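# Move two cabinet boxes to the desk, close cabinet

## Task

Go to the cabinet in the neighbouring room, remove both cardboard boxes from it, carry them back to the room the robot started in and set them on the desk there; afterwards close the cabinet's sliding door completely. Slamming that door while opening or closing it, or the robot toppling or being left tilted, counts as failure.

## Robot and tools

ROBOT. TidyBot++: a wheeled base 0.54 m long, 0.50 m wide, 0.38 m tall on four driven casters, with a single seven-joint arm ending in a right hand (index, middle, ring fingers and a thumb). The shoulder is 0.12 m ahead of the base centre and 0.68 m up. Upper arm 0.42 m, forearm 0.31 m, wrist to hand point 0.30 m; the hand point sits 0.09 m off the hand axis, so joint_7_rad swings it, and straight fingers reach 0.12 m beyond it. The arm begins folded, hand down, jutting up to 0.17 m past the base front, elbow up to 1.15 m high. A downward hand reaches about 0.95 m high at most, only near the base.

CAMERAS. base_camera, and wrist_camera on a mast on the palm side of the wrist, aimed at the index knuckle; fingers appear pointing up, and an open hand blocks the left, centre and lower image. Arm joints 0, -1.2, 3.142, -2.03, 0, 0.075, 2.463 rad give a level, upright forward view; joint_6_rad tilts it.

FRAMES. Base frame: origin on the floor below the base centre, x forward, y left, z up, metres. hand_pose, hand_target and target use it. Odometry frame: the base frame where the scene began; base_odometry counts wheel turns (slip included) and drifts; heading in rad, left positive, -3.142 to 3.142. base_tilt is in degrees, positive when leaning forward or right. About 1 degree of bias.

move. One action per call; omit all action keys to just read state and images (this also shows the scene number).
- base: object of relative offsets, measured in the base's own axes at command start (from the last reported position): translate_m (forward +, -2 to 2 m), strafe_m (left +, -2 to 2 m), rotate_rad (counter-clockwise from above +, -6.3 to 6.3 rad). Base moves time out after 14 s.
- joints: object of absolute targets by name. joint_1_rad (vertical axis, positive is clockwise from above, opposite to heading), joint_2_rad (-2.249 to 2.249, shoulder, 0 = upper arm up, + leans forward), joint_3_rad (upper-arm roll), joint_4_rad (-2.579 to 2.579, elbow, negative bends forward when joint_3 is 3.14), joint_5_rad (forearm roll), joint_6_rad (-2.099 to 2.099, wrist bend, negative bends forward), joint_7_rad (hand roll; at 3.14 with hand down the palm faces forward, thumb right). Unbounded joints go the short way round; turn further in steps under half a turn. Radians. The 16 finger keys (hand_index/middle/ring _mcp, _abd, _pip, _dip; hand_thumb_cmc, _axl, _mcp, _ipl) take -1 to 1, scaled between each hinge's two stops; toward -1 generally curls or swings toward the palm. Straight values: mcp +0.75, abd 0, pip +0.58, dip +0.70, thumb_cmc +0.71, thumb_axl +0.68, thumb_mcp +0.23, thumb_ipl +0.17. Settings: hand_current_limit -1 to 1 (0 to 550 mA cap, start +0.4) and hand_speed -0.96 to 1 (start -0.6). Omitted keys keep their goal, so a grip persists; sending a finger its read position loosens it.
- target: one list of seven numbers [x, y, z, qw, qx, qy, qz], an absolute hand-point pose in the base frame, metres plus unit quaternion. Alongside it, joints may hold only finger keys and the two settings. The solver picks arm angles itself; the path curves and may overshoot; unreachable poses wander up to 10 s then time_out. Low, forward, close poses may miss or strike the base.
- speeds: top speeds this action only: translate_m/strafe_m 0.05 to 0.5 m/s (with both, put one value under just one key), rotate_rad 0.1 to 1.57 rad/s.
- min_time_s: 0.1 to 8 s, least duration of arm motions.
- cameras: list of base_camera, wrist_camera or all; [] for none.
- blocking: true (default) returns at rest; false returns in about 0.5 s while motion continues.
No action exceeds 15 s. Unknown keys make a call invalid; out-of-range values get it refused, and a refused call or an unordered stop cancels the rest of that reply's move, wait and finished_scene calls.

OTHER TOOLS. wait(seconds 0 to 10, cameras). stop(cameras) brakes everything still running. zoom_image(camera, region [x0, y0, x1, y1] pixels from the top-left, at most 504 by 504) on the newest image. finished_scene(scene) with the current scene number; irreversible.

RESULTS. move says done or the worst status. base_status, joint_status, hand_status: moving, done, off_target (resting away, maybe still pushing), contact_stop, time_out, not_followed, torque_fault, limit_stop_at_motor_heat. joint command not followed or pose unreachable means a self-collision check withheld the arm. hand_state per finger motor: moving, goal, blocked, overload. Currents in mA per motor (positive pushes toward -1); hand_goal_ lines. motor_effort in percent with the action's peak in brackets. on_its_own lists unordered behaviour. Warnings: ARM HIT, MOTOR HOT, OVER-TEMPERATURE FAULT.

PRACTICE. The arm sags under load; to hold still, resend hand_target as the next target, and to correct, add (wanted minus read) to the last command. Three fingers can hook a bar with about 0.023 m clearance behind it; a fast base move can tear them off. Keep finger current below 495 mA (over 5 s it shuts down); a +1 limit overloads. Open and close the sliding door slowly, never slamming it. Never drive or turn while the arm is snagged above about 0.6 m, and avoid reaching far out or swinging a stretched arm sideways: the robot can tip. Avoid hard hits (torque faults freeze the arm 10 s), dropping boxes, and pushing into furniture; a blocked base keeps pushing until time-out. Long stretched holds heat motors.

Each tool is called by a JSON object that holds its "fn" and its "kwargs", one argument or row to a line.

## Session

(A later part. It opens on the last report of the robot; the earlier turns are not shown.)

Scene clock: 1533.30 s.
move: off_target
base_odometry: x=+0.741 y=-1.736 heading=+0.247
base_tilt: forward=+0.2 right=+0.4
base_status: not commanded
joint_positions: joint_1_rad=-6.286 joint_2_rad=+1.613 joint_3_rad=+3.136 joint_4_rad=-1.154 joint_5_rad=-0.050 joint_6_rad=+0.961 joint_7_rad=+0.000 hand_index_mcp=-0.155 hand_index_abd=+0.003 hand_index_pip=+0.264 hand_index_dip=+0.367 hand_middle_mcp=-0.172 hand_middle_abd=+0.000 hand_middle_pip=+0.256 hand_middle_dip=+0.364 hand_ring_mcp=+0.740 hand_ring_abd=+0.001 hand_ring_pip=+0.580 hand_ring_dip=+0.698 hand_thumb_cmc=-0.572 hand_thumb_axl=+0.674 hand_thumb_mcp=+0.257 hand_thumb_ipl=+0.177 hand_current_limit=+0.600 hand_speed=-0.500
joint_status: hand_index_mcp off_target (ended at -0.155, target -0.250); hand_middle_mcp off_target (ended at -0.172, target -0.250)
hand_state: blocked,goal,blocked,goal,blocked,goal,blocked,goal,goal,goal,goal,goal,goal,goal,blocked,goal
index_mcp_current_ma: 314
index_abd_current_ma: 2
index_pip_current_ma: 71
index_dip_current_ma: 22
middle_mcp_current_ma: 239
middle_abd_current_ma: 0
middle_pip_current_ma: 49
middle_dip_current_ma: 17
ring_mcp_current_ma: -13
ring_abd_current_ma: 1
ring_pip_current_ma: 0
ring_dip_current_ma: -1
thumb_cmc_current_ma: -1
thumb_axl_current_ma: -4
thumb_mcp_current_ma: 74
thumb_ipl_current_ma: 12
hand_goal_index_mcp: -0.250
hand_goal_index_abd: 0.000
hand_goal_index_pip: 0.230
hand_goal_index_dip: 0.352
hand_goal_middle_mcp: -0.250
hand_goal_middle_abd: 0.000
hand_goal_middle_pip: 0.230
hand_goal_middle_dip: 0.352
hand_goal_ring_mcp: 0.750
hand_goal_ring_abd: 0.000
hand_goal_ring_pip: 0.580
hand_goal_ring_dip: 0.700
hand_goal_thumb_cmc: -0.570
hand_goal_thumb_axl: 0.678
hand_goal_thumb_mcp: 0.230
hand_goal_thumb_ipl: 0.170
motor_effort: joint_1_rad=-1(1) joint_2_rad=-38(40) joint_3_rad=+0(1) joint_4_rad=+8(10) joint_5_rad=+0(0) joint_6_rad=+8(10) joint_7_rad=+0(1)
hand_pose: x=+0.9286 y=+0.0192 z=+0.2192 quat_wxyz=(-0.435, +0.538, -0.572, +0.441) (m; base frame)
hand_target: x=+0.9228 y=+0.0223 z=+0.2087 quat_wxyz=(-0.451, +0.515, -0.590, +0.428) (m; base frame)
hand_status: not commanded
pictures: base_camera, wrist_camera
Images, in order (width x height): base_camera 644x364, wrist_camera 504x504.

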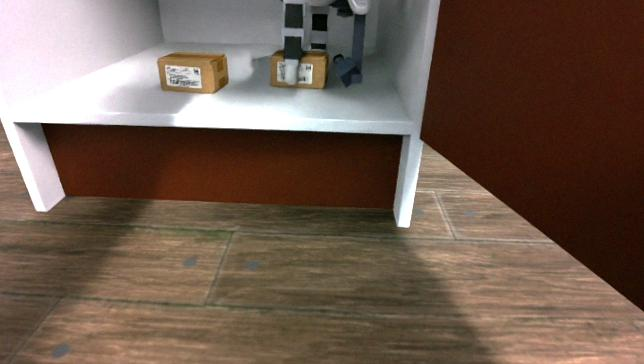

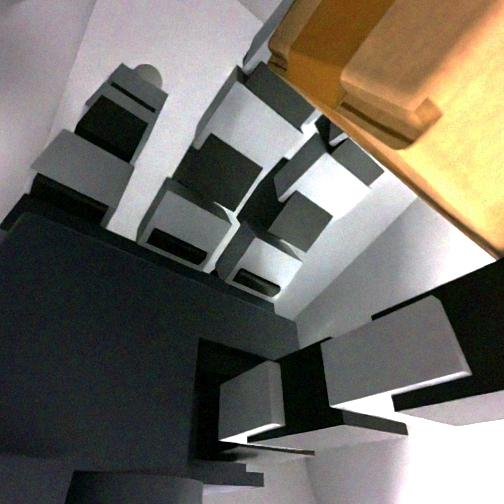

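{"fn": "move", "kwargs": {
  "joints": {"hand_thumb_mcp":0.12,"hand_index_mcp":-0.26,"hand_middle_mcp":-0.28}
}}

{"fn": "move", "kwargs": {
  "joints": {"joint_2_rad":1.55,"joint_4_rad":-1.245,"joint_6_rad":0.98},
  "min_time_s": 3,
  "cameras": ["all"]
}}

{"fn": "zoom_image", "kwargs": {
  "camera": "base_camera",
  "region": [180, 0, 420, 130]
}}

Scene clock: 1538.77 s.
move: off_target
base_odometry: x=+0.741 y=-1.736 heading=+0.247
base_tilt: forward=+0.2 right=+0.5
base_status: not commanded
joint_positions: joint_1_rad=-6.286 joint_2_rad=+1.613 joint_3_rad=+3.136 joint_4_rad=-1.154 joint_5_rad=-0.050 joint_6_rad=+0.961 joint_7_rad=+0.000 hand_index_mcp=-0.158 hand_index_abd=+0.003 hand_index_pip=+0.268 hand_index_dip=+0.368 hand_middle_mcp=-0.178 hand_middle_abd=+0.000 hand_middle_pip=+0.263 hand_middle_dip=+0.366 hand_ring_mcp=+0.740 hand_ring_abd=+0.001 hand_ring_pip=+0.580 hand_ring_dip=+0.698 hand_thumb_cmc=-0.572 hand_thumb_axl=+0.671 hand_thumb_mcp=+0.251 hand_thumb_ipl=+0.182 hand_current_limit=+0.600 hand_speed=-0.500
joint_status: hand_index_mcp off_target (ended at -0.158, target -0.260); hand_middle_mcp off_target (ended at -0.178, target -0.280); hand_thumb_mcp off_target (ended at +0.251, target +0.120)
hand_state: blocked,goal,blocked,goal,blocked,goal,blocked,goal,goal,goal,goal,goal,goal,goal,blocked,goal
index_mcp_current_ma: 345
index_abd_current_ma: 2
index_pip_current_ma: 81
index_dip_current_ma: 26
middle_mcp_current_ma: 346
middle_abd_current_ma: 0
middle_pip_current_ma: 66
middle_dip_current_ma: 21
ring_mcp_current_ma: -13
ring_abd_current_ma: 1
ring_pip_current_ma: 0
ring_dip_current_ma: -1
thumb_cmc_current_ma: -1
thumb_axl_current_ma: -10
thumb_mcp_current_ma: 440
thumb_ipl_current_ma: 26
hand_goal_index_mcp: -0.260
hand_goal_index_abd: 0.000
hand_goal_index_pip: 0.230
hand_goal_index_dip: 0.352
hand_goal_middle_mcp: -0.280
hand_goal_middle_abd: 0.000
hand_goal_middle_pip: 0.230
hand_goal_middle_dip: 0.352
hand_goal_ring_mcp: 0.750
hand_goal_ring_abd: 0.000
hand_goal_ring_pip: 0.580
hand_goal_ring_dip: 0.700
hand_goal_thumb_cmc: -0.570
hand_goal_thumb_axl: 0.678
hand_goal_thumb_mcp: 0.120
hand_goal_thumb_ipl: 0.170
motor_effort: joint_1_rad=+0(1) joint_2_rad=-37(38) joint_3_rad=+0(1) joint_4_rad=+8(9) joint_5_rad=+0(0) joint_6_rad=+8(8) joint_7_rad=+0(1)
hand_pose: x=+0.9286 y=+0.0192 z=+0.2192 quat_wxyz=(-0.435, +0.538, -0.572, +0.441) (m; base frame)
hand_target: x=+0.9228 y=+0.0223 z=+0.2087 quat_wxyz=(-0.451, +0.515, -0.590, +0.428) (m; base frame)
hand_status: not commanded
pictures: none

Scene clock: 1542.07 s.
move: done
base_odometry: x=+0.741 y=-1.736 heading=+0.247
base_tilt: forward=+0.2 right=+0.5
base_status: not commanded
joint_positions: joint_1_rad=-6.286 joint_2_rad=+1.571 joint_3_rad=+3.136 joint_4_rad=-1.223 joint_5_rad=-0.050 joint_6_rad=+0.961 joint_7_rad=+0.000 hand_index_mcp=-0.159 hand_index_abd=+0.002 hand_index_pip=+0.287 hand_index_dip=+0.381 hand_middle_mcp=-0.178 hand_middle_abd=+0.000 hand_middle_pip=+0.281 hand_middle_dip=+0.379 hand_ring_mcp=+0.740 hand_ring_abd=+0.001 hand_ring_pip=+0.580 hand_ring_dip=+0.698 hand_thumb_cmc=-0.572 hand_thumb_axl=+0.671 hand_thumb_mcp=+0.219 hand_thumb_ipl=+0.183 hand_current_limit=+0.600 hand_speed=-0.500
joint_status: all done
hand_state: blocked,goal,blocked,blocked,blocked,goal,blocked,blocked,goal,goal,goal,goal,goal,goal,blocked,goal
index_mcp_current_ma: 344
index_abd_current_ma: 2
index_pip_current_ma: 141
index_dip_current_ma: 57
middle_mcp_current_ma: 345
middle_abd_current_ma: 0
middle_pip_current_ma: 122
middle_dip_current_ma: 50
ring_mcp_current_ma: -13
ring_abd_current_ma: 1
ring_pip_current_ma: 0
ring_dip_current_ma: -1
thumb_cmc_current_ma: -1
thumb_axl_current_ma: -10
thumb_mcp_current_ma: 440
thumb_ipl_current_ma: 26
hand_goal_index_mcp: -0.260
hand_goal_index_abd: 0.000
hand_goal_index_pip: 0.230
hand_goal_index_dip: 0.352
hand_goal_middle_mcp: -0.280
hand_goal_middle_abd: 0.000
hand_goal_middle_pip: 0.230
hand_goal_middle_dip: 0.352
hand_goal_ring_mcp: 0.750
hand_goal_ring_abd: 0.000
hand_goal_ring_pip: 0.580
hand_goal_ring_dip: 0.700
hand_goal_thumb_cmc: -0.570
hand_goal_thumb_axl: 0.678
hand_goal_thumb_mcp: 0.120
hand_goal_thumb_ipl: 0.170
on_its_own: hand_thumb_mcp moved -0.032 toward your old target +0.120
motor_effort: joint_1_rad=+0(1) joint_2_rad=-40(41) joint_3_rad=+0(1) joint_4_rad=+9(12) joint_5_rad=+0(0) joint_6_rad=+10(10) joint_7_rad=-1(1)
hand_pose: x=+0.9167 y=+0.0193 z=+0.2264 quat_wxyz=(-0.427, +0.544, -0.578, +0.433) (m; base frame)
hand_target: x=+0.9200 y=+0.0227 z=+0.2419 quat_wxyz=(-0.447, +0.518, -0.594, +0.423) (m; base frame)
hand_status: not commanded
pictures: base_camera, wrist_camera
Images, in order (width x height): base_camera 644x364, wrist_camera 504x504.

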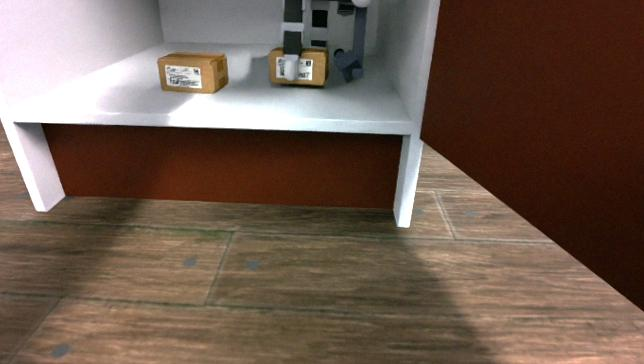

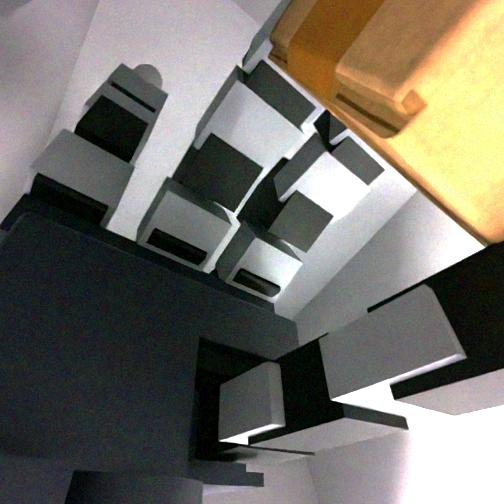

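Scaled by 2.100.

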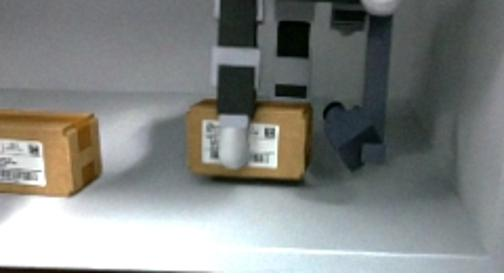

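{"fn": "move", "kwargs": {
  "joints": {"joint_2_rad":1.43,"joint_4_rad":-1.37,"joint_6_rad":0.97},
  "min_time_s": 4,
  "cameras": ["base_camera"]
}}

{"fn": "zoom_image", "kwargs": {
  "camera": "base_camera",
  "region": [180, 0, 420, 130]
}}

Scene clock: 1551.17 s.
move: done
base_odometry: x=+0.741 y=-1.736 heading=+0.247
base_tilt: forward=+0.2 right=+0.4
base_status: not commanded
joint_positions: joint_1_rad=-6.286 joint_2_rad=+1.451 joint_3_rad=+3.136 joint_4_rad=-1.348 joint_5_rad=-0.050 joint_6_rad=+0.961 joint_7_rad=+0.000 hand_index_mcp=-0.159 hand_index_abd=+0.002 hand_index_pip=+0.287 hand_index_dip=+0.381 hand_middle_mcp=-0.178 hand_middle_abd=+0.000 hand_middle_pip=+0.281 hand_middle_dip=+0.379 hand_ring_mcp=+0.740 hand_ring_abd=+0.001 hand_ring_pip=+0.580 hand_ring_dip=+0.698 hand_thumb_cmc=-0.572 hand_thumb_axl=+0.671 hand_thumb_mcp=+0.219 hand_thumb_ipl=+0.183 hand_current_limit=+0.600 hand_speed=-0.500
joint_status: all done
hand_state: blocked,goal,blocked,blocked,blocked,goal,blocked,blocked,goal,goal,goal,goal,goal,goal,blocked,goal
index_mcp_current_ma: 344
index_abd_current_ma: 2
index_pip_current_ma: 141
index_dip_current_ma: 57
middle_mcp_current_ma: 345
middle_abd_current_ma: 0
middle_pip_current_ma: 122
middle_dip_current_ma: 50
ring_mcp_current_ma: -13
ring_abd_current_ma: 1
ring_pip_current_ma: 0
ring_dip_current_ma: -1
thumb_cmc_current_ma: -1
thumb_axl_current_ma: -10
thumb_mcp_current_ma: 439
thumb_ipl_current_ma: 26
hand_goal_index_mcp: -0.260
hand_goal_index_abd: 0.000
hand_goal_index_pip: 0.230
hand_goal_index_dip: 0.352
hand_goal_middle_mcp: -0.280
hand_goal_middle_abd: 0.000
hand_goal_middle_pip: 0.230
hand_goal_middle_dip: 0.352
hand_goal_ring_mcp: 0.750
hand_goal_ring_abd: 0.000
hand_goal_ring_pip: 0.580
hand_goal_ring_dip: 0.700
hand_goal_thumb_cmc: -0.570
hand_goal_thumb_axl: 0.678
hand_goal_thumb_mcp: 0.120
hand_goal_thumb_ipl: 0.170
motor_effort: joint_1_rad=+0(1) joint_2_rad=-40(42) joint_3_rad=+0(1) joint_4_rad=+9(12) joint_5_rad=+0(0) joint_6_rad=+10(11) joint_7_rad=+0(1)
hand_pose: x=+0.9114 y=+0.0195 z=+0.2748 quat_wxyz=(-0.426, +0.545, -0.579, +0.432) (m; base frame)
hand_target: x=+0.9121 y=+0.0231 z=+0.2876 quat_wxyz=(-0.442, +0.522, -0.597, +0.419) (m; base frame)
hand_status: not commanded
pictures: base_camera
Images, in order (width x height): base_camera 644x364.

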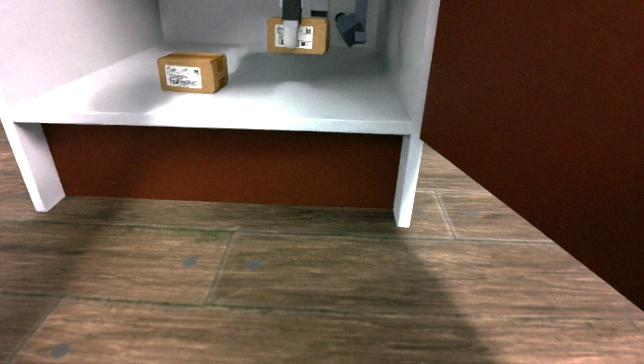

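Scaled by 2.100.

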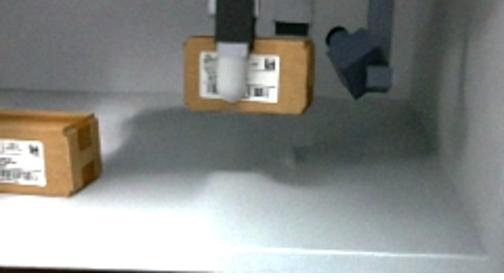

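{"fn": "move", "kwargs": {
  "base": {"translate_m":-0.45},
  "speeds": {"translate_m":0.15},
  "cameras": ["base_camera"]
}}

{"fn": "move", "kwargs": {
  "joints": {"joint_2_rad":-0.8,"joint_4_rad":-2.4,"joint_6_rad":-0.23},
  "min_time_s": 6,
  "cameras": ["all"]
}}

Scene clock: 1567.13 s.
move: done
base_odometry: x=+0.305 y=-1.846 heading=+0.247
base_tilt: forward=+0.2 right=+0.5
base_status: done
joint_positions: joint_1_rad=-6.286 joint_2_rad=+1.447 joint_3_rad=+3.136 joint_4_rad=-1.354 joint_5_rad=-0.050 joint_6_rad=+0.961 joint_7_rad=+0.000 hand_index_mcp=-0.159 hand_index_abd=+0.002 hand_index_pip=+0.287 hand_index_dip=+0.382 hand_middle_mcp=-0.178 hand_middle_abd=-0.001 hand_middle_pip=+0.282 hand_middle_dip=+0.379 hand_ring_mcp=+0.740 hand_ring_abd=+0.001 hand_ring_pip=+0.580 hand_ring_dip=+0.698 hand_thumb_cmc=-0.572 hand_thumb_axl=+0.671 hand_thumb_mcp=+0.218 hand_thumb_ipl=+0.183 hand_current_limit=+0.600 hand_speed=-0.500
joint_status: not commanded
hand_state: blocked,goal,blocked,blocked,blocked,goal,blocked,blocked,goal,goal,goal,goal,goal,goal,blocked,goal
index_mcp_current_ma: 344
index_abd_current_ma: 1
index_pip_current_ma: 144
index_dip_current_ma: 58
middle_mcp_current_ma: 345
middle_abd_current_ma: 0
middle_pip_current_ma: 124
middle_dip_current_ma: 51
ring_mcp_current_ma: -13
ring_abd_current_ma: 1
ring_pip_current_ma: 0
ring_dip_current_ma: -1
thumb_cmc_current_ma: -1
thumb_axl_current_ma: -10
thumb_mcp_current_ma: 433
thumb_ipl_current_ma: 27
hand_goal_index_mcp: -0.260
hand_goal_index_abd: 0.000
hand_goal_index_pip: 0.230
hand_goal_index_dip: 0.352
hand_goal_middle_mcp: -0.280
hand_goal_middle_abd: 0.000
hand_goal_middle_pip: 0.230
hand_goal_middle_dip: 0.352
hand_goal_ring_mcp: 0.750
hand_goal_ring_abd: 0.000
hand_goal_ring_pip: 0.580
hand_goal_ring_dip: 0.700
hand_goal_thumb_cmc: -0.570
hand_goal_thumb_axl: 0.678
hand_goal_thumb_mcp: 0.120
hand_goal_thumb_ipl: 0.170
motor_effort: joint_1_rad=+0(1) joint_2_rad=-40(41) joint_3_rad=-1(1) joint_4_rad=+10(11) joint_5_rad=+0(0) joint_6_rad=+10(11) joint_7_rad=-1(1)
hand_pose: x=+0.9101 y=+0.0196 z=+0.2755 quat_wxyz=(-0.425, +0.546, -0.580, +0.431) (m; base frame)
hand_target: x=+0.9121 y=+0.0231 z=+0.2876 quat_wxyz=(-0.442, +0.522, -0.597, +0.419) (m; base frame)
hand_status: not commanded
pictures: base_camera
Images, in order (width x height): base_camera 644x364.

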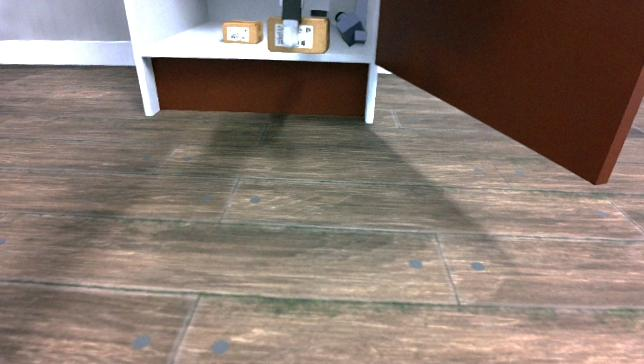

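Scene clock: 1573.43 s.
move: done
base_odometry: x=+0.305 y=-1.846 heading=+0.247
base_tilt: forward=+0.1 right=+0.4
base_status: not commanded
joint_positions: joint_1_rad=-6.286 joint_2_rad=-0.788 joint_3_rad=+3.136 joint_4_rad=-2.372 joint_5_rad=-0.050 joint_6_rad=-0.190 joint_7_rad=+0.000 hand_index_mcp=-0.159 hand_index_abd=+0.002 hand_index_pip=+0.287 hand_index_dip=+0.382 hand_middle_mcp=-0.178 hand_middle_abd=-0.001 hand_middle_pip=+0.282 hand_middle_dip=+0.379 hand_ring_mcp=+0.740 hand_ring_abd=+0.001 hand_ring_pip=+0.580 hand_ring_dip=+0.698 hand_thumb_cmc=-0.572 hand_thumb_axl=+0.671 hand_thumb_mcp=+0.218 hand_thumb_ipl=+0.183 hand_current_limit=+0.600 hand_speed=-0.500
joint_status: all done
hand_state: blocked,goal,blocked,blocked,blocked,goal,blocked,blocked,goal,goal,goal,goal,goal,goal,blocked,goal
index_mcp_current_ma: 344
index_abd_current_ma: 1
index_pip_current_ma: 144
index_dip_current_ma: 59
middle_mcp_current_ma: 345
middle_abd_current_ma: 0
middle_pip_current_ma: 124
middle_dip_current_ma: 51
ring_mcp_current_ma: -13
ring_abd_current_ma: 1
ring_pip_current_ma: 0
ring_dip_current_ma: -1
thumb_cmc_current_ma: -1
thumb_axl_current_ma: -10
thumb_mcp_current_ma: 433
thumb_ipl_current_ma: 27
hand_goal_index_mcp: -0.260
hand_goal_index_abd: 0.000
hand_goal_index_pip: 0.230
hand_goal_index_dip: 0.352
hand_goal_middle_mcp: -0.280
hand_goal_middle_abd: 0.000
hand_goal_middle_pip: 0.230
hand_goal_middle_dip: 0.352
hand_goal_ring_mcp: 0.750
hand_goal_ring_abd: 0.000
hand_goal_ring_pip: 0.580
hand_goal_ring_dip: 0.700
hand_goal_thumb_cmc: -0.570
hand_goal_thumb_axl: 0.678
hand_goal_thumb_mcp: 0.120
hand_goal_thumb_ipl: 0.170
motor_effort: joint_1_rad=+0(1) joint_2_rad=+4(43) joint_3_rad=+1(2) joint_4_rad=+18(20) joint_5_rad=+0(1) joint_6_rad=+9(11) joint_7_rad=-1(1)
hand_pose: x=+0.4128 y=+0.0338 z=+0.8313 quat_wxyz=(-0.461, +0.540, -0.556, +0.433) (m; base frame)
hand_target: x=+0.4013 y=+0.0393 z=+0.8095 quat_wxyz=(-0.459, +0.531, -0.588, +0.402) (m; base frame)
hand_status: not commanded
pictures: base_camera, wrist_camera
Images, in order (width x height): base_camera 644x364, wrist_camera 504x504.

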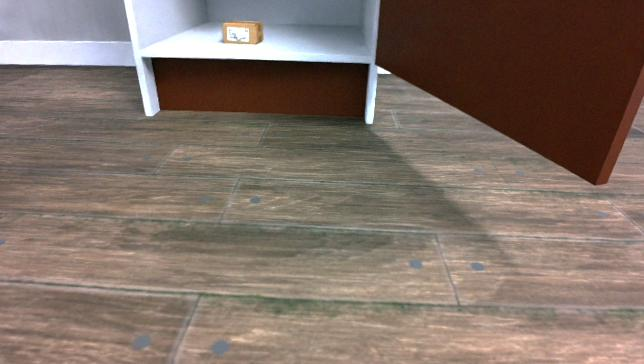

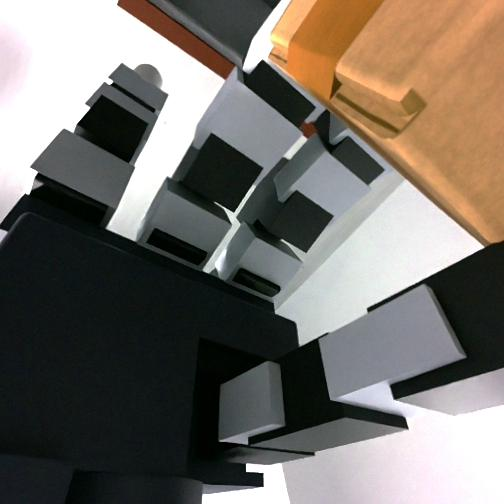

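{"fn": "move", "kwargs": {
  "base": {"rotate_rad":1.443},
  "speeds": {"rotate_rad":0.5},
  "cameras": ["all"]
}}

Scene clock: 1587.50 s.
move: done
base_odometry: x=+0.305 y=-1.846 heading=+1.690
base_tilt: forward=+0.2 right=+0.4
base_status: done
joint_positions: joint_1_rad=-6.286 joint_2_rad=-0.788 joint_3_rad=+3.136 joint_4_rad=-2.372 joint_5_rad=-0.050 joint_6_rad=-0.192 joint_7_rad=+0.000 hand_index_mcp=-0.159 hand_index_abd=+0.001 hand_index_pip=+0.287 hand_index_dip=+0.382 hand_middle_mcp=-0.178 hand_middle_abd=-0.001 hand_middle_pip=+0.282 hand_middle_dip=+0.379 hand_ring_mcp=+0.740 hand_ring_abd=+0.001 hand_ring_pip=+0.580 hand_ring_dip=+0.698 hand_thumb_cmc=-0.572 hand_thumb_axl=+0.671 hand_thumb_mcp=+0.218 hand_thumb_ipl=+0.183 hand_current_limit=+0.600 hand_speed=-0.500
joint_status: not commanded
hand_state: blocked,goal,blocked,blocked,blocked,goal,blocked,blocked,goal,goal,goal,goal,goal,goal,blocked,goal
index_mcp_current_ma: 344
index_abd_current_ma: 1
index_pip_current_ma: 144
index_dip_current_ma: 59
middle_mcp_current_ma: 345
middle_abd_current_ma: -1
middle_pip_current_ma: 124
middle_dip_current_ma: 51
ring_mcp_current_ma: -13
ring_abd_current_ma: 1
ring_pip_current_ma: 0
ring_dip_current_ma: -1
thumb_cmc_current_ma: -1
thumb_axl_current_ma: -11
thumb_mcp_current_ma: 433
thumb_ipl_current_ma: 27
hand_goal_index_mcp: -0.260
hand_goal_index_abd: 0.000
hand_goal_index_pip: 0.230
hand_goal_index_dip: 0.352
hand_goal_middle_mcp: -0.280
hand_goal_middle_abd: 0.000
hand_goal_middle_pip: 0.230
hand_goal_middle_dip: 0.352
hand_goal_ring_mcp: 0.750
hand_goal_ring_abd: 0.000
hand_goal_ring_pip: 0.580
hand_goal_ring_dip: 0.700
hand_goal_thumb_cmc: -0.570
hand_goal_thumb_axl: 0.678
hand_goal_thumb_mcp: 0.120
hand_goal_thumb_ipl: 0.170
motor_effort: joint_1_rad=+1(1) joint_2_rad=+4(4) joint_3_rad=+1(2) joint_4_rad=+19(19) joint_5_rad=+0(1) joint_6_rad=+10(11) joint_7_rad=-1(1)
hand_pose: x=+0.4124 y=+0.0338 z=+0.8307 quat_wxyz=(-0.460, +0.540, -0.557, +0.432) (m; base frame)
hand_target: x=+0.4013 y=+0.0393 z=+0.8095 quat_wxyz=(-0.459, +0.531, -0.588, +0.402) (m; base frame)
hand_status: not commanded
pictures: base_camera, wrist_camera
Images, in order (width x height): base_camera 644x364, wrist_camera 504x504.

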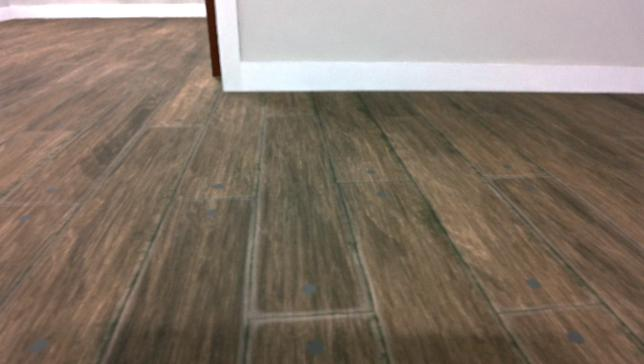

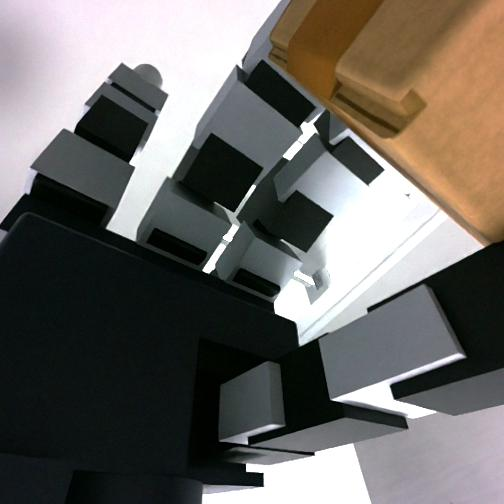

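{"fn": "move", "kwargs": {
  "base": {"rotate_rad":0.045,"strafe_m":0.45},
  "speeds": {"strafe_m":0.25},
  "cameras": ["base_camera"]
}}

Scene clock: 1599.47 s.
move: done
base_odometry: x=-0.142 y=-1.899 heading=+1.736
base_tilt: forward=+0.1 right=+0.5
base_status: done
joint_positions: joint_1_rad=-6.286 joint_2_rad=-0.788 joint_3_rad=+3.136 joint_4_rad=-2.372 joint_5_rad=-0.050 joint_6_rad=-0.192 joint_7_rad=+0.000 hand_index_mcp=-0.159 hand_index_abd=+0.001 hand_index_pip=+0.287 hand_index_dip=+0.382 hand_middle_mcp=-0.178 hand_middle_abd=-0.001 hand_middle_pip=+0.282 hand_middle_dip=+0.379 hand_ring_mcp=+0.740 hand_ring_abd=+0.001 hand_ring_pip=+0.580 hand_ring_dip=+0.698 hand_thumb_cmc=-0.572 hand_thumb_axl=+0.671 hand_thumb_mcp=+0.218 hand_thumb_ipl=+0.183 hand_current_limit=+0.600 hand_speed=-0.500
joint_status: not commanded
hand_state: blocked,goal,blocked,blocked,blocked,goal,blocked,blocked,goal,goal,goal,goal,goal,goal,blocked,goal
index_mcp_current_ma: 344
index_abd_current_ma: 0
index_pip_current_ma: 144
index_dip_current_ma: 59
middle_mcp_current_ma: 345
middle_abd_current_ma: -1
middle_pip_current_ma: 124
middle_dip_current_ma: 51
ring_mcp_current_ma: -13
ring_abd_current_ma: 1
ring_pip_current_ma: 0
ring_dip_current_ma: -1
thumb_cmc_current_ma: -1
thumb_axl_current_ma: -11
thumb_mcp_current_ma: 433
thumb_ipl_current_ma: 27
hand_goal_index_mcp: -0.260
hand_goal_index_abd: 0.000
hand_goal_index_pip: 0.230
hand_goal_index_dip: 0.352
hand_goal_middle_mcp: -0.280
hand_goal_middle_abd: 0.000
hand_goal_middle_pip: 0.230
hand_goal_middle_dip: 0.352
hand_goal_ring_mcp: 0.750
hand_goal_ring_abd: 0.000
hand_goal_ring_pip: 0.580
hand_goal_ring_dip: 0.700
hand_goal_thumb_cmc: -0.570
hand_goal_thumb_axl: 0.678
hand_goal_thumb_mcp: 0.120
hand_goal_thumb_ipl: 0.170
motor_effort: joint_1_rad=+0(1) joint_2_rad=+3(4) joint_3_rad=+1(3) joint_4_rad=+18(20) joint_5_rad=+0(1) joint_6_rad=+10(11) joint_7_rad=-1(1)
hand_pose: x=+0.4124 y=+0.0338 z=+0.8306 quat_wxyz=(-0.460, +0.540, -0.557, +0.432) (m; base frame)
hand_target: x=+0.4013 y=+0.0393 z=+0.8095 quat_wxyz=(-0.459, +0.531, -0.588, +0.402) (m; base frame)
hand_status: not commanded
pictures: base_camera
Images, in order (width x height): base_camera 644x364.

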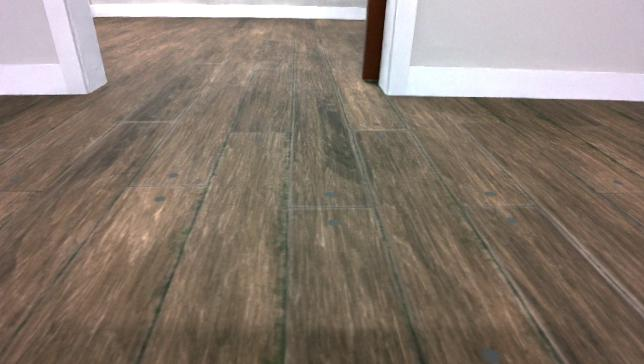

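{"fn": "move", "kwargs": {
  "base": {"rotate_rad":0.03,"strafe_m":0.20},
  "speeds": {"strafe_m":0.25}
}}

{"fn": "move", "kwargs": {
  "base": {"translate_m":0.6},
  "speeds": {"translate_m":0.25},
  "cameras": ["base_camera"]
}}

Scene clock: 1607.67 s.
move: done
base_odometry: x=-0.340 y=-1.932 heading=+1.767
base_tilt: forward=+0.2 right=+0.4
base_status: done
joint_positions: joint_1_rad=-6.286 joint_2_rad=-0.788 joint_3_rad=+3.136 joint_4_rad=-2.372 joint_5_rad=-0.050 joint_6_rad=-0.193 joint_7_rad=+0.000 hand_index_mcp=-0.159 hand_index_abd=+0.001 hand_index_pip=+0.287 hand_index_dip=+0.382 hand_middle_mcp=-0.178 hand_middle_abd=-0.002 hand_middle_pip=+0.282 hand_middle_dip=+0.379 hand_ring_mcp=+0.740 hand_ring_abd=+0.001 hand_ring_pip=+0.580 hand_ring_dip=+0.698 hand_thumb_cmc=-0.572 hand_thumb_axl=+0.671 hand_thumb_mcp=+0.218 hand_thumb_ipl=+0.183 hand_current_limit=+0.600 hand_speed=-0.500
joint_status: not commanded
hand_state: blocked,goal,blocked,blocked,blocked,goal,blocked,blocked,goal,goal,goal,goal,goal,goal,blocked,goal
index_mcp_current_ma: 344
index_abd_current_ma: 0
index_pip_current_ma: 144
index_dip_current_ma: 59
middle_mcp_current_ma: 345
middle_abd_current_ma: -1
middle_pip_current_ma: 124
middle_dip_current_ma: 51
ring_mcp_current_ma: -13
ring_abd_current_ma: 1
ring_pip_current_ma: 0
ring_dip_current_ma: -1
thumb_cmc_current_ma: -1
thumb_axl_current_ma: -11
thumb_mcp_current_ma: 433
thumb_ipl_current_ma: 27
hand_goal_index_mcp: -0.260
hand_goal_index_abd: 0.000
hand_goal_index_pip: 0.230
hand_goal_index_dip: 0.352
hand_goal_middle_mcp: -0.280
hand_goal_middle_abd: 0.000
hand_goal_middle_pip: 0.230
hand_goal_middle_dip: 0.352
hand_goal_ring_mcp: 0.750
hand_goal_ring_abd: 0.000
hand_goal_ring_pip: 0.580
hand_goal_ring_dip: 0.700
hand_goal_thumb_cmc: -0.570
hand_goal_thumb_axl: 0.678
hand_goal_thumb_mcp: 0.120
hand_goal_thumb_ipl: 0.170
motor_effort: joint_1_rad=+0(1) joint_2_rad=+3(4) joint_3_rad=+1(3) joint_4_rad=+18(19) joint_5_rad=+0(1) joint_6_rad=+9(11) joint_7_rad=-1(1)
hand_pose: x=+0.4124 y=+0.0338 z=+0.8306 quat_wxyz=(-0.460, +0.540, -0.557, +0.432) (m; base frame)
hand_target: x=+0.4013 y=+0.0393 z=+0.8095 quat_wxyz=(-0.459, +0.531, -0.588, +0.402) (m; base frame)
hand_status: not commanded
pictures: none

Scene clock: 1610.90 s.
move: done
base_odometry: x=-0.456 y=-1.344 heading=+1.767
base_tilt: forward=+0.2 right=+0.4
base_status: done
joint_positions: joint_1_rad=-6.286 joint_2_rad=-0.791 joint_3_rad=+3.136 joint_4_rad=-2.373 joint_5_rad=-0.050 joint_6_rad=-0.194 joint_7_rad=+0.000 hand_index_mcp=-0.159 hand_index_abd=+0.001 hand_index_pip=+0.287 hand_index_dip=+0.382 hand_middle_mcp=-0.178 hand_middle_abd=-0.002 hand_middle_pip=+0.282 hand_middle_dip=+0.379 hand_ring_mcp=+0.740 hand_ring_abd=+0.001 hand_ring_pip=+0.580 hand_ring_dip=+0.698 hand_thumb_cmc=-0.572 hand_thumb_axl=+0.671 hand_thumb_mcp=+0.218 hand_thumb_ipl=+0.183 hand_current_limit=+0.600 hand_speed=-0.500
joint_status: not commanded
hand_state: blocked,goal,blocked,blocked,blocked,goal,blocked,blocked,goal,goal,goal,goal,goal,goal,blocked,goal
index_mcp_current_ma: 344
index_abd_current_ma: 0
index_pip_current_ma: 144
index_dip_current_ma: 59
middle_mcp_current_ma: 345
middle_abd_current_ma: -1
middle_pip_current_ma: 124
middle_dip_current_ma: 51
ring_mcp_current_ma: -13
ring_abd_current_ma: 1
ring_pip_current_ma: 0
ring_dip_current_ma: -1
thumb_cmc_current_ma: -1
thumb_axl_current_ma: -11
thumb_mcp_current_ma: 433
thumb_ipl_current_ma: 27
hand_goal_index_mcp: -0.260
hand_goal_index_abd: 0.000
hand_goal_index_pip: 0.230
hand_goal_index_dip: 0.352
hand_goal_middle_mcp: -0.280
hand_goal_middle_abd: 0.000
hand_goal_middle_pip: 0.230
hand_goal_middle_dip: 0.352
hand_goal_ring_mcp: 0.750
hand_goal_ring_abd: 0.000
hand_goal_ring_pip: 0.580
hand_goal_ring_dip: 0.700
hand_goal_thumb_cmc: -0.570
hand_goal_thumb_axl: 0.678
hand_goal_thumb_mcp: 0.120
hand_goal_thumb_ipl: 0.170
motor_effort: joint_1_rad=+1(1) joint_2_rad=+4(6) joint_3_rad=+2(2) joint_4_rad=+18(20) joint_5_rad=-1(1) joint_6_rad=+10(11) joint_7_rad=-1(1)
hand_pose: x=+0.4118 y=+0.0338 z=+0.8309 quat_wxyz=(-0.460, +0.540, -0.557, +0.432) (m; base frame)
hand_target: x=+0.4013 y=+0.0393 z=+0.8095 quat_wxyz=(-0.459, +0.531, -0.588, +0.402) (m; base frame)
hand_status: not commanded
pictures: base_camera
Images, in order (width x height): base_camera 644x364.

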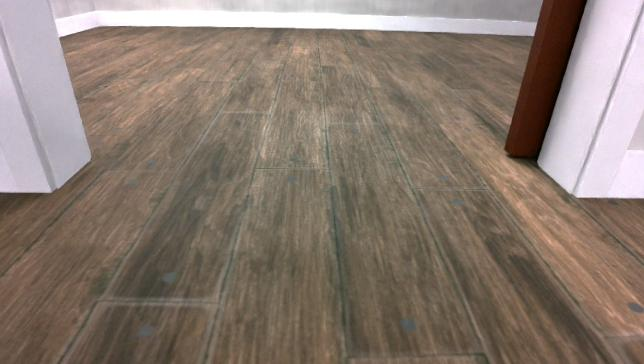

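{"fn": "move", "kwargs": {
  "base": {"translate_m":1.3},
  "speeds": {"translate_m":0.25},
  "cameras": ["all"]
}}

Scene clock: 1622.93 s.
move: done
base_odometry: x=-0.710 y=-0.068 heading=+1.767
base_tilt: forward=+0.1 right=+0.5
base_status: done
joint_positions: joint_1_rad=-6.286 joint_2_rad=-0.793 joint_3_rad=+3.136 joint_4_rad=-2.373 joint_5_rad=-0.050 joint_6_rad=-0.194 joint_7_rad=+0.000 hand_index_mcp=-0.159 hand_index_abd=+0.001 hand_index_pip=+0.287 hand_index_dip=+0.382 hand_middle_mcp=-0.178 hand_middle_abd=-0.002 hand_middle_pip=+0.282 hand_middle_dip=+0.379 hand_ring_mcp=+0.740 hand_ring_abd=+0.001 hand_ring_pip=+0.580 hand_ring_dip=+0.698 hand_thumb_cmc=-0.572 hand_thumb_axl=+0.671 hand_thumb_mcp=+0.218 hand_thumb_ipl=+0.183 hand_current_limit=+0.600 hand_speed=-0.500
joint_status: not commanded
hand_state: blocked,goal,blocked,blocked,blocked,goal,blocked,blocked,goal,goal,goal,goal,goal,goal,blocked,goal
index_mcp_current_ma: 344
index_abd_current_ma: 0
index_pip_current_ma: 144
index_dip_current_ma: 59
middle_mcp_current_ma: 345
middle_abd_current_ma: -1
middle_pip_current_ma: 124
middle_dip_current_ma: 51
ring_mcp_current_ma: -13
ring_abd_current_ma: 1
ring_pip_current_ma: 0
ring_dip_current_ma: -1
thumb_cmc_current_ma: -1
thumb_axl_current_ma: -11
thumb_mcp_current_ma: 433
thumb_ipl_current_ma: 27
hand_goal_index_mcp: -0.260
hand_goal_index_abd: 0.000
hand_goal_index_pip: 0.230
hand_goal_index_dip: 0.352
hand_goal_middle_mcp: -0.280
hand_goal_middle_abd: 0.000
hand_goal_middle_pip: 0.230
hand_goal_middle_dip: 0.352
hand_goal_ring_mcp: 0.750
hand_goal_ring_abd: 0.000
hand_goal_ring_pip: 0.580
hand_goal_ring_dip: 0.700
hand_goal_thumb_cmc: -0.570
hand_goal_thumb_axl: 0.678
hand_goal_thumb_mcp: 0.120
hand_goal_thumb_ipl: 0.170
motor_effort: joint_1_rad=+0(1) joint_2_rad=+4(5) joint_3_rad=+1(2) joint_4_rad=+18(19) joint_5_rad=+0(1) joint_6_rad=+10(11) joint_7_rad=-1(1)
hand_pose: x=+0.4113 y=+0.0338 z=+0.8313 quat_wxyz=(-0.461, +0.540, -0.556, +0.432) (m; base frame)
hand_target: x=+0.4013 y=+0.0393 z=+0.8095 quat_wxyz=(-0.459, +0.531, -0.588, +0.402) (m; base frame)
hand_status: not commanded
pictures: base_camera, wrist_camera
Images, in order (width x height): base_camera 644x364, wrist_camera 504x504.

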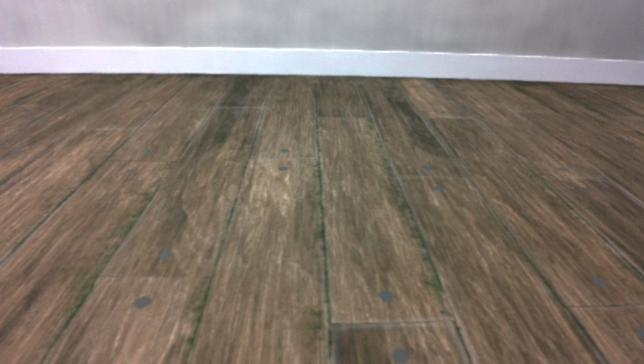

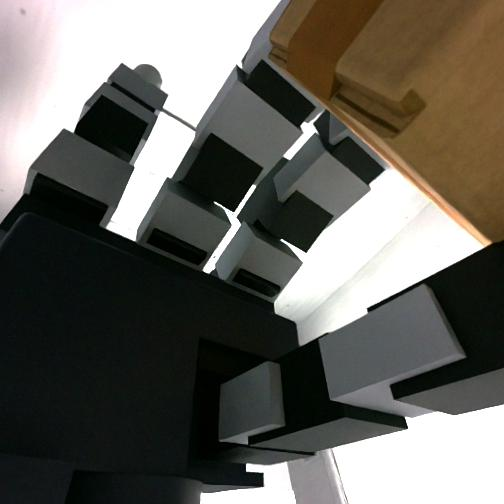

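{"fn": "move", "kwargs": {
  "base": {"rotate_rad":-1.571},
  "speeds": {"rotate_rad":0.5},
  "cameras": ["all"]
}}

Scene clock: 1632.73 s.
move: done
base_odometry: x=-0.710 y=-0.068 heading=+0.196
base_tilt: forward=+0.2 right=+0.4
base_status: done
joint_positions: joint_1_rad=-6.286 joint_2_rad=-0.793 joint_3_rad=+3.136 joint_4_rad=-2.373 joint_5_rad=-0.050 joint_6_rad=-0.195 joint_7_rad=+0.000 hand_index_mcp=-0.159 hand_index_abd=+0.001 hand_index_pip=+0.287 hand_index_dip=+0.382 hand_middle_mcp=-0.178 hand_middle_abd=-0.002 hand_middle_pip=+0.282 hand_middle_dip=+0.379 hand_ring_mcp=+0.740 hand_ring_abd=+0.001 hand_ring_pip=+0.580 hand_ring_dip=+0.698 hand_thumb_cmc=-0.572 hand_thumb_axl=+0.671 hand_thumb_mcp=+0.218 hand_thumb_ipl=+0.183 hand_current_limit=+0.600 hand_speed=-0.500
joint_status: not commanded
hand_state: blocked,goal,blocked,blocked,blocked,goal,blocked,blocked,goal,goal,goal,goal,goal,goal,blocked,goal
index_mcp_current_ma: 344
index_abd_current_ma: 0
index_pip_current_ma: 144
index_dip_current_ma: 59
middle_mcp_current_ma: 345
middle_abd_current_ma: -1
middle_pip_current_ma: 124
middle_dip_current_ma: 51
ring_mcp_current_ma: -13
ring_abd_current_ma: 1
ring_pip_current_ma: 0
ring_dip_current_ma: -1
thumb_cmc_current_ma: -1
thumb_axl_current_ma: -11
thumb_mcp_current_ma: 433
thumb_ipl_current_ma: 27
hand_goal_index_mcp: -0.260
hand_goal_index_abd: 0.000
hand_goal_index_pip: 0.230
hand_goal_index_dip: 0.352
hand_goal_middle_mcp: -0.280
hand_goal_middle_abd: 0.000
hand_goal_middle_pip: 0.230
hand_goal_middle_dip: 0.352
hand_goal_ring_mcp: 0.750
hand_goal_ring_abd: 0.000
hand_goal_ring_pip: 0.580
hand_goal_ring_dip: 0.700
hand_goal_thumb_cmc: -0.570
hand_goal_thumb_axl: 0.678
hand_goal_thumb_mcp: 0.120
hand_goal_thumb_ipl: 0.170
motor_effort: joint_1_rad=+0(1) joint_2_rad=+4(4) joint_3_rad=+0(3) joint_4_rad=+19(19) joint_5_rad=+0(1) joint_6_rad=+9(11) joint_7_rad=+0(1)
hand_pose: x=+0.4113 y=+0.0338 z=+0.8313 quat_wxyz=(-0.461, +0.540, -0.556, +0.432) (m; base frame)
hand_target: x=+0.4013 y=+0.0393 z=+0.8095 quat_wxyz=(-0.459, +0.531, -0.588, +0.402) (m; base frame)
hand_status: not commanded
pictures: base_camera, wrist_camera
Images, in order (width x height): base_camera 644x364, wrist_camera 504x504.

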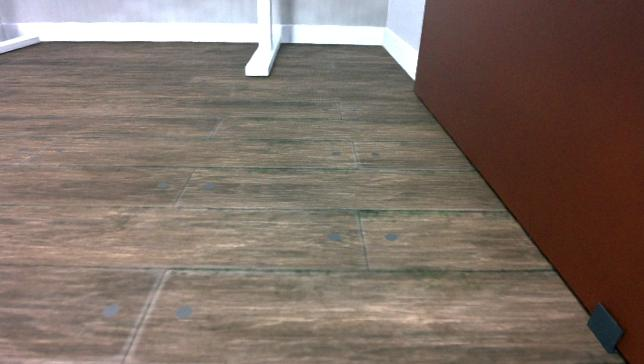

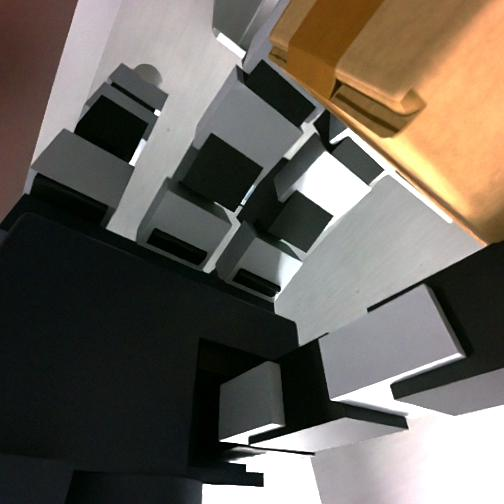

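{"fn": "zoom_image", "kwargs": {
  "camera": "wrist_camera",
  "region": [130, 0, 430, 300]
}}

Scaled by 1.680 from the camera's 504x504 image, which has a finer 720x720 frame.

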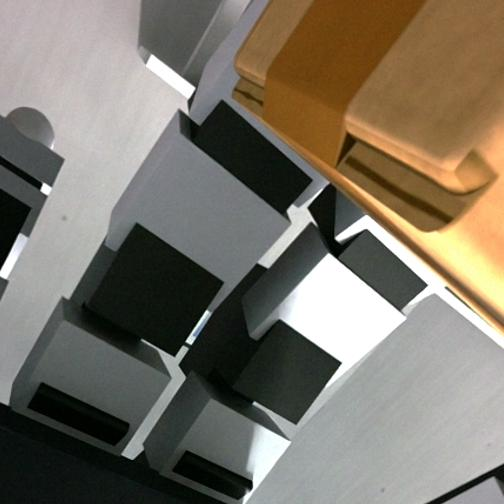

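{"fn": "move", "kwargs": {
  "base": {"strafe_m":0.60,"translate_m":0.3},
  "speeds": {"strafe_m":0.3},
  "cameras": ["all"]
}}

{"fn": "zoom_image", "kwargs": {
  "camera": "wrist_camera",
  "region": [130, 0, 430, 300]
}}

Scene clock: 1674.87 s.
move: done
base_odometry: x=-0.532 y=+0.579 heading=+0.196
base_tilt: forward=+0.2 right=+0.4
base_status: done
joint_positions: joint_1_rad=-6.286 joint_2_rad=-0.793 joint_3_rad=+3.136 joint_4_rad=-2.373 joint_5_rad=-0.050 joint_6_rad=-0.195 joint_7_rad=+0.000 hand_index_mcp=-0.159 hand_index_abd=+0.001 hand_index_pip=+0.287 hand_index_dip=+0.382 hand_middle_mcp=-0.178 hand_middle_abd=-0.002 hand_middle_pip=+0.282 hand_middle_dip=+0.379 hand_ring_mcp=+0.740 hand_ring_abd=+0.001 hand_ring_pip=+0.580 hand_ring_dip=+0.698 hand_thumb_cmc=-0.572 hand_thumb_axl=+0.671 hand_thumb_mcp=+0.218 hand_thumb_ipl=+0.183 hand_current_limit=+0.600 hand_speed=-0.500
joint_status: not commanded
hand_state: blocked,goal,blocked,blocked,blocked,goal,blocked,blocked,goal,goal,goal,goal,goal,goal,blocked,goal
index_mcp_current_ma: 344
index_abd_current_ma: 0
index_pip_current_ma: 144
index_dip_current_ma: 59
middle_mcp_current_ma: 345
middle_abd_current_ma: -1
middle_pip_current_ma: 124
middle_dip_current_ma: 51
ring_mcp_current_ma: -13
ring_abd_current_ma: 1
ring_pip_current_ma: 0
ring_dip_current_ma: -1
thumb_cmc_current_ma: -1
thumb_axl_current_ma: -11
thumb_mcp_current_ma: 433
thumb_ipl_current_ma: 27
hand_goal_index_mcp: -0.260
hand_goal_index_abd: 0.000
hand_goal_index_pip: 0.230
hand_goal_index_dip: 0.352
hand_goal_middle_mcp: -0.280
hand_goal_middle_abd: 0.000
hand_goal_middle_pip: 0.230
hand_goal_middle_dip: 0.352
hand_goal_ring_mcp: 0.750
hand_goal_ring_abd: 0.000
hand_goal_ring_pip: 0.580
hand_goal_ring_dip: 0.700
hand_goal_thumb_cmc: -0.570
hand_goal_thumb_axl: 0.678
hand_goal_thumb_mcp: 0.120
hand_goal_thumb_ipl: 0.170
motor_effort: joint_1_rad=+0(1) joint_2_rad=+4(5) joint_3_rad=+1(3) joint_4_rad=+19(20) joint_5_rad=+0(1) joint_6_rad=+10(11) joint_7_rad=-1(1)
hand_pose: x=+0.4113 y=+0.0338 z=+0.8313 quat_wxyz=(-0.461, +0.540, -0.556, +0.432) (m; base frame)
hand_target: x=+0.4013 y=+0.0393 z=+0.8095 quat_wxyz=(-0.459, +0.531, -0.588, +0.402) (m; base frame)
hand_status: not commanded
pictures: base_camera, wrist_camera
Images, in order (width x height): base_camera 644x364, wrist_camera 504x504.

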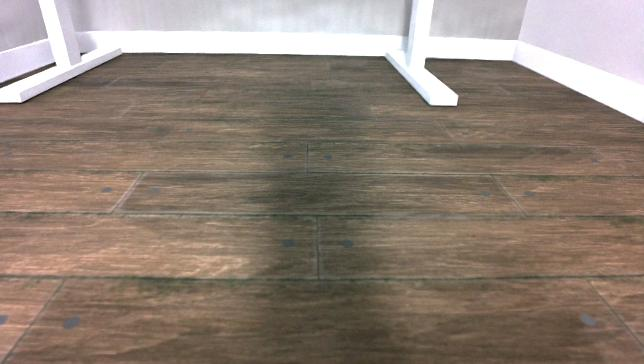

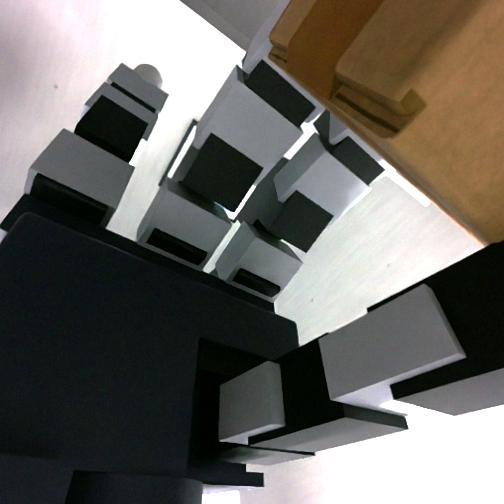

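Scaled by 1.680 from the camera's 504x504 image, which has a finer 720x720 frame.

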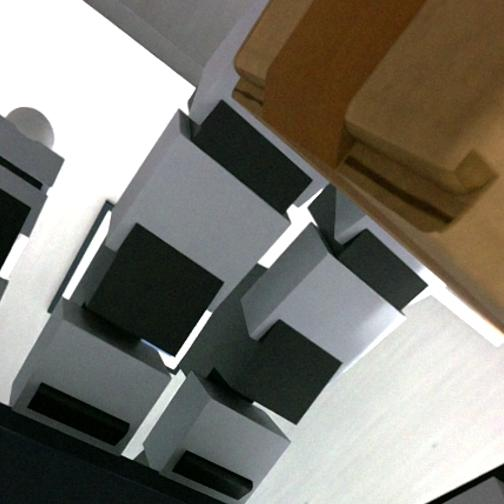

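{"fn": "move", "kwargs": {
  "base": {"translate_m":0.40},
  "speeds": {"translate_m":0.2},
  "cameras": ["all"]
}}

{"fn": "zoom_image", "kwargs": {
  "camera": "wrist_camera",
  "region": [0, 0, 504, 504]
}}

Scene clock: 1688.73 s.
move: done
base_odometry: x=-0.140 y=+0.657 heading=+0.196
base_tilt: forward=+0.2 right=+0.4
base_status: done
joint_positions: joint_1_rad=-6.286 joint_2_rad=-0.794 joint_3_rad=+3.136 joint_4_rad=-2.373 joint_5_rad=-0.050 joint_6_rad=-0.195 joint_7_rad=+0.000 hand_index_mcp=-0.159 hand_index_abd=+0.001 hand_index_pip=+0.287 hand_index_dip=+0.382 hand_middle_mcp=-0.178 hand_middle_abd=-0.002 hand_middle_pip=+0.282 hand_middle_dip=+0.379 hand_ring_mcp=+0.740 hand_ring_abd=+0.001 hand_ring_pip=+0.580 hand_ring_dip=+0.698 hand_thumb_cmc=-0.572 hand_thumb_axl=+0.671 hand_thumb_mcp=+0.218 hand_thumb_ipl=+0.183 hand_current_limit=+0.600 hand_speed=-0.500
joint_status: not commanded
hand_state: blocked,goal,blocked,blocked,blocked,goal,blocked,blocked,goal,goal,goal,goal,goal,goal,blocked,goal
index_mcp_current_ma: 344
index_abd_current_ma: 0
index_pip_current_ma: 144
index_dip_current_ma: 59
middle_mcp_current_ma: 345
middle_abd_current_ma: -1
middle_pip_current_ma: 124
middle_dip_current_ma: 51
ring_mcp_current_ma: -13
ring_abd_current_ma: 1
ring_pip_current_ma: 0
ring_dip_current_ma: -1
thumb_cmc_current_ma: -1
thumb_axl_current_ma: -11
thumb_mcp_current_ma: 433
thumb_ipl_current_ma: 27
hand_goal_index_mcp: -0.260
hand_goal_index_abd: 0.000
hand_goal_index_pip: 0.230
hand_goal_index_dip: 0.352
hand_goal_middle_mcp: -0.280
hand_goal_middle_abd: 0.000
hand_goal_middle_pip: 0.230
hand_goal_middle_dip: 0.352
hand_goal_ring_mcp: 0.750
hand_goal_ring_abd: 0.000
hand_goal_ring_pip: 0.580
hand_goal_ring_dip: 0.700
hand_goal_thumb_cmc: -0.570
hand_goal_thumb_axl: 0.678
hand_goal_thumb_mcp: 0.120
hand_goal_thumb_ipl: 0.170
motor_effort: joint_1_rad=+0(1) joint_2_rad=+4(6) joint_3_rad=+1(2) joint_4_rad=+18(20) joint_5_rad=+0(1) joint_6_rad=+11(11) joint_7_rad=+0(1)
hand_pose: x=+0.4111 y=+0.0338 z=+0.8312 quat_wxyz=(-0.461, +0.540, -0.556, +0.432) (m; base frame)
hand_target: x=+0.4013 y=+0.0393 z=+0.8095 quat_wxyz=(-0.459, +0.531, -0.588, +0.402) (m; base frame)
hand_status: not commanded
pictures: base_camera, wrist_camera
Images, in order (width x height): base_camera 644x364, wrist_camera 504x504.

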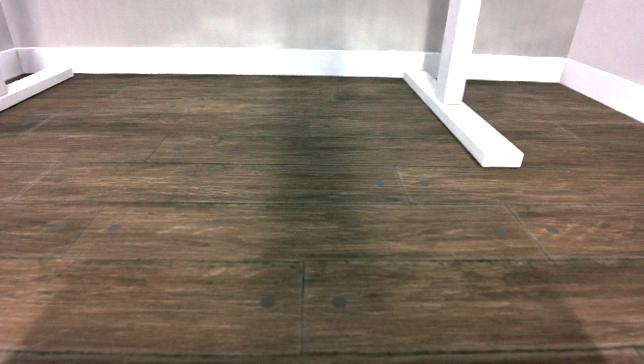

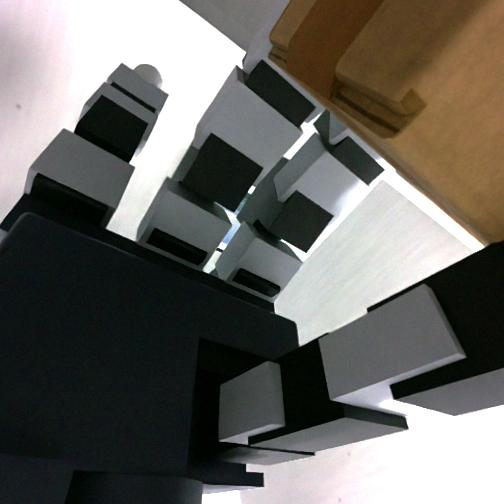

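Scaled by 1.000.

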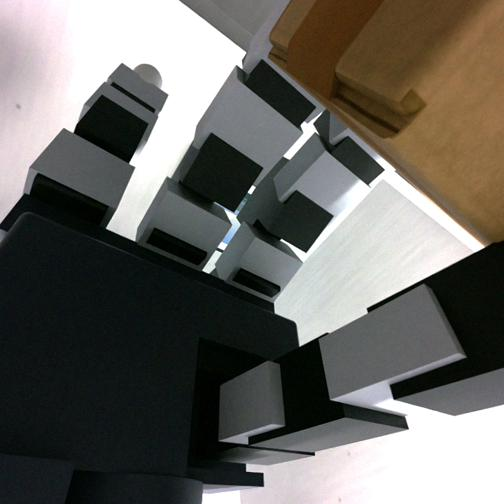

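{"fn": "move", "kwargs": {
  "joints": {"joint_2_rad":0.03,"joint_4_rad":-0.95,"joint_6_rad":-1.33},
  "min_time_s": 6,
  "cameras": ["wrist_camera"]
}}

Scene clock: 1709.63 s.
move: done
base_odometry: x=-0.140 y=+0.657 heading=+0.196
base_tilt: forward=+0.2 right=+0.4
base_status: not commanded
joint_positions: joint_1_rad=-6.286 joint_2_rad=+0.010 joint_3_rad=+3.136 joint_4_rad=-0.971 joint_5_rad=-0.050 joint_6_rad=-1.291 joint_7_rad=+0.000 hand_index_mcp=-0.159 hand_index_abd=+0.001 hand_index_pip=+0.290 hand_index_dip=+0.382 hand_middle_mcp=-0.178 hand_middle_abd=-0.002 hand_middle_pip=+0.284 hand_middle_dip=+0.380 hand_ring_mcp=+0.740 hand_ring_abd=+0.001 hand_ring_pip=+0.580 hand_ring_dip=+0.698 hand_thumb_cmc=-0.572 hand_thumb_axl=+0.671 hand_thumb_mcp=+0.215 hand_thumb_ipl=+0.183 hand_current_limit=+0.600 hand_speed=-0.500
joint_status: all done
hand_state: blocked,goal,blocked,blocked,blocked,goal,blocked,blocked,goal,goal,goal,goal,goal,goal,blocked,goal
index_mcp_current_ma: 344
index_abd_current_ma: 0
index_pip_current_ma: 153
index_dip_current_ma: 60
middle_mcp_current_ma: 345
middle_abd_current_ma: -1
middle_pip_current_ma: 131
middle_dip_current_ma: 53
ring_mcp_current_ma: -13
ring_abd_current_ma: 1
ring_pip_current_ma: 0
ring_dip_current_ma: -1
thumb_cmc_current_ma: -1
thumb_axl_current_ma: -11
thumb_mcp_current_ma: 410
thumb_ipl_current_ma: 27
hand_goal_index_mcp: -0.260
hand_goal_index_abd: 0.000
hand_goal_index_pip: 0.230
hand_goal_index_dip: 0.352
hand_goal_middle_mcp: -0.280
hand_goal_middle_abd: 0.000
hand_goal_middle_pip: 0.230
hand_goal_middle_dip: 0.352
hand_goal_ring_mcp: 0.750
hand_goal_ring_abd: 0.000
hand_goal_ring_pip: 0.580
hand_goal_ring_dip: 0.700
hand_goal_thumb_cmc: -0.570
hand_goal_thumb_axl: 0.678
hand_goal_thumb_mcp: 0.120
hand_goal_thumb_ipl: 0.170
motor_effort: joint_1_rad=+1(1) joint_2_rad=-15(16) joint_3_rad=+0(2) joint_4_rad=+14(20) joint_5_rad=+0(1) joint_6_rad=+8(11) joint_7_rad=-1(1)
hand_pose: x=+0.5588 y=+0.0436 z=+1.0191 quat_wxyz=(-0.316, +0.647, -0.636, +0.279) (m; base frame)
hand_target: x=+0.5580 y=+0.0484 z=+1.0144 quat_wxyz=(-0.313, +0.629, -0.664, +0.256) (m; base frame)
hand_status: not commanded
pictures: wrist_camera
Images, in order (width x height): wrist_camera 504x504.

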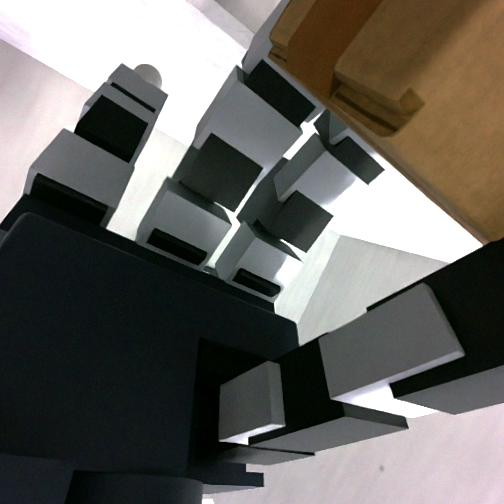

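{"fn": "zoom_image", "kwargs": {
  "camera": "wrist_camera",
  "region": [0, 0, 300, 300]
}}

{"fn": "zoom_image", "kwargs": {
  "camera": "wrist_camera",
  "region": [170, 0, 290, 80]
}}

Scaled by 1.680 from the camera's 504x504 image, which has a finer 720x720 frame.

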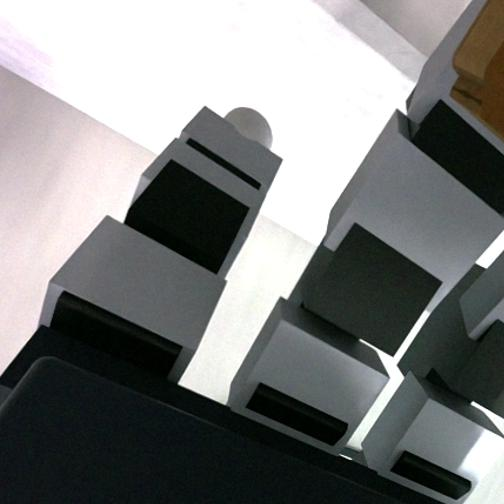

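Scaled by 4.200 from the camera's 504x504 image, which has a finer 720x720 frame.

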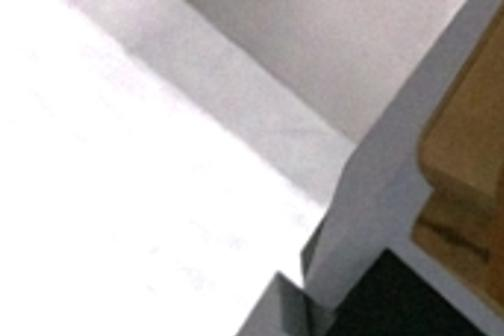

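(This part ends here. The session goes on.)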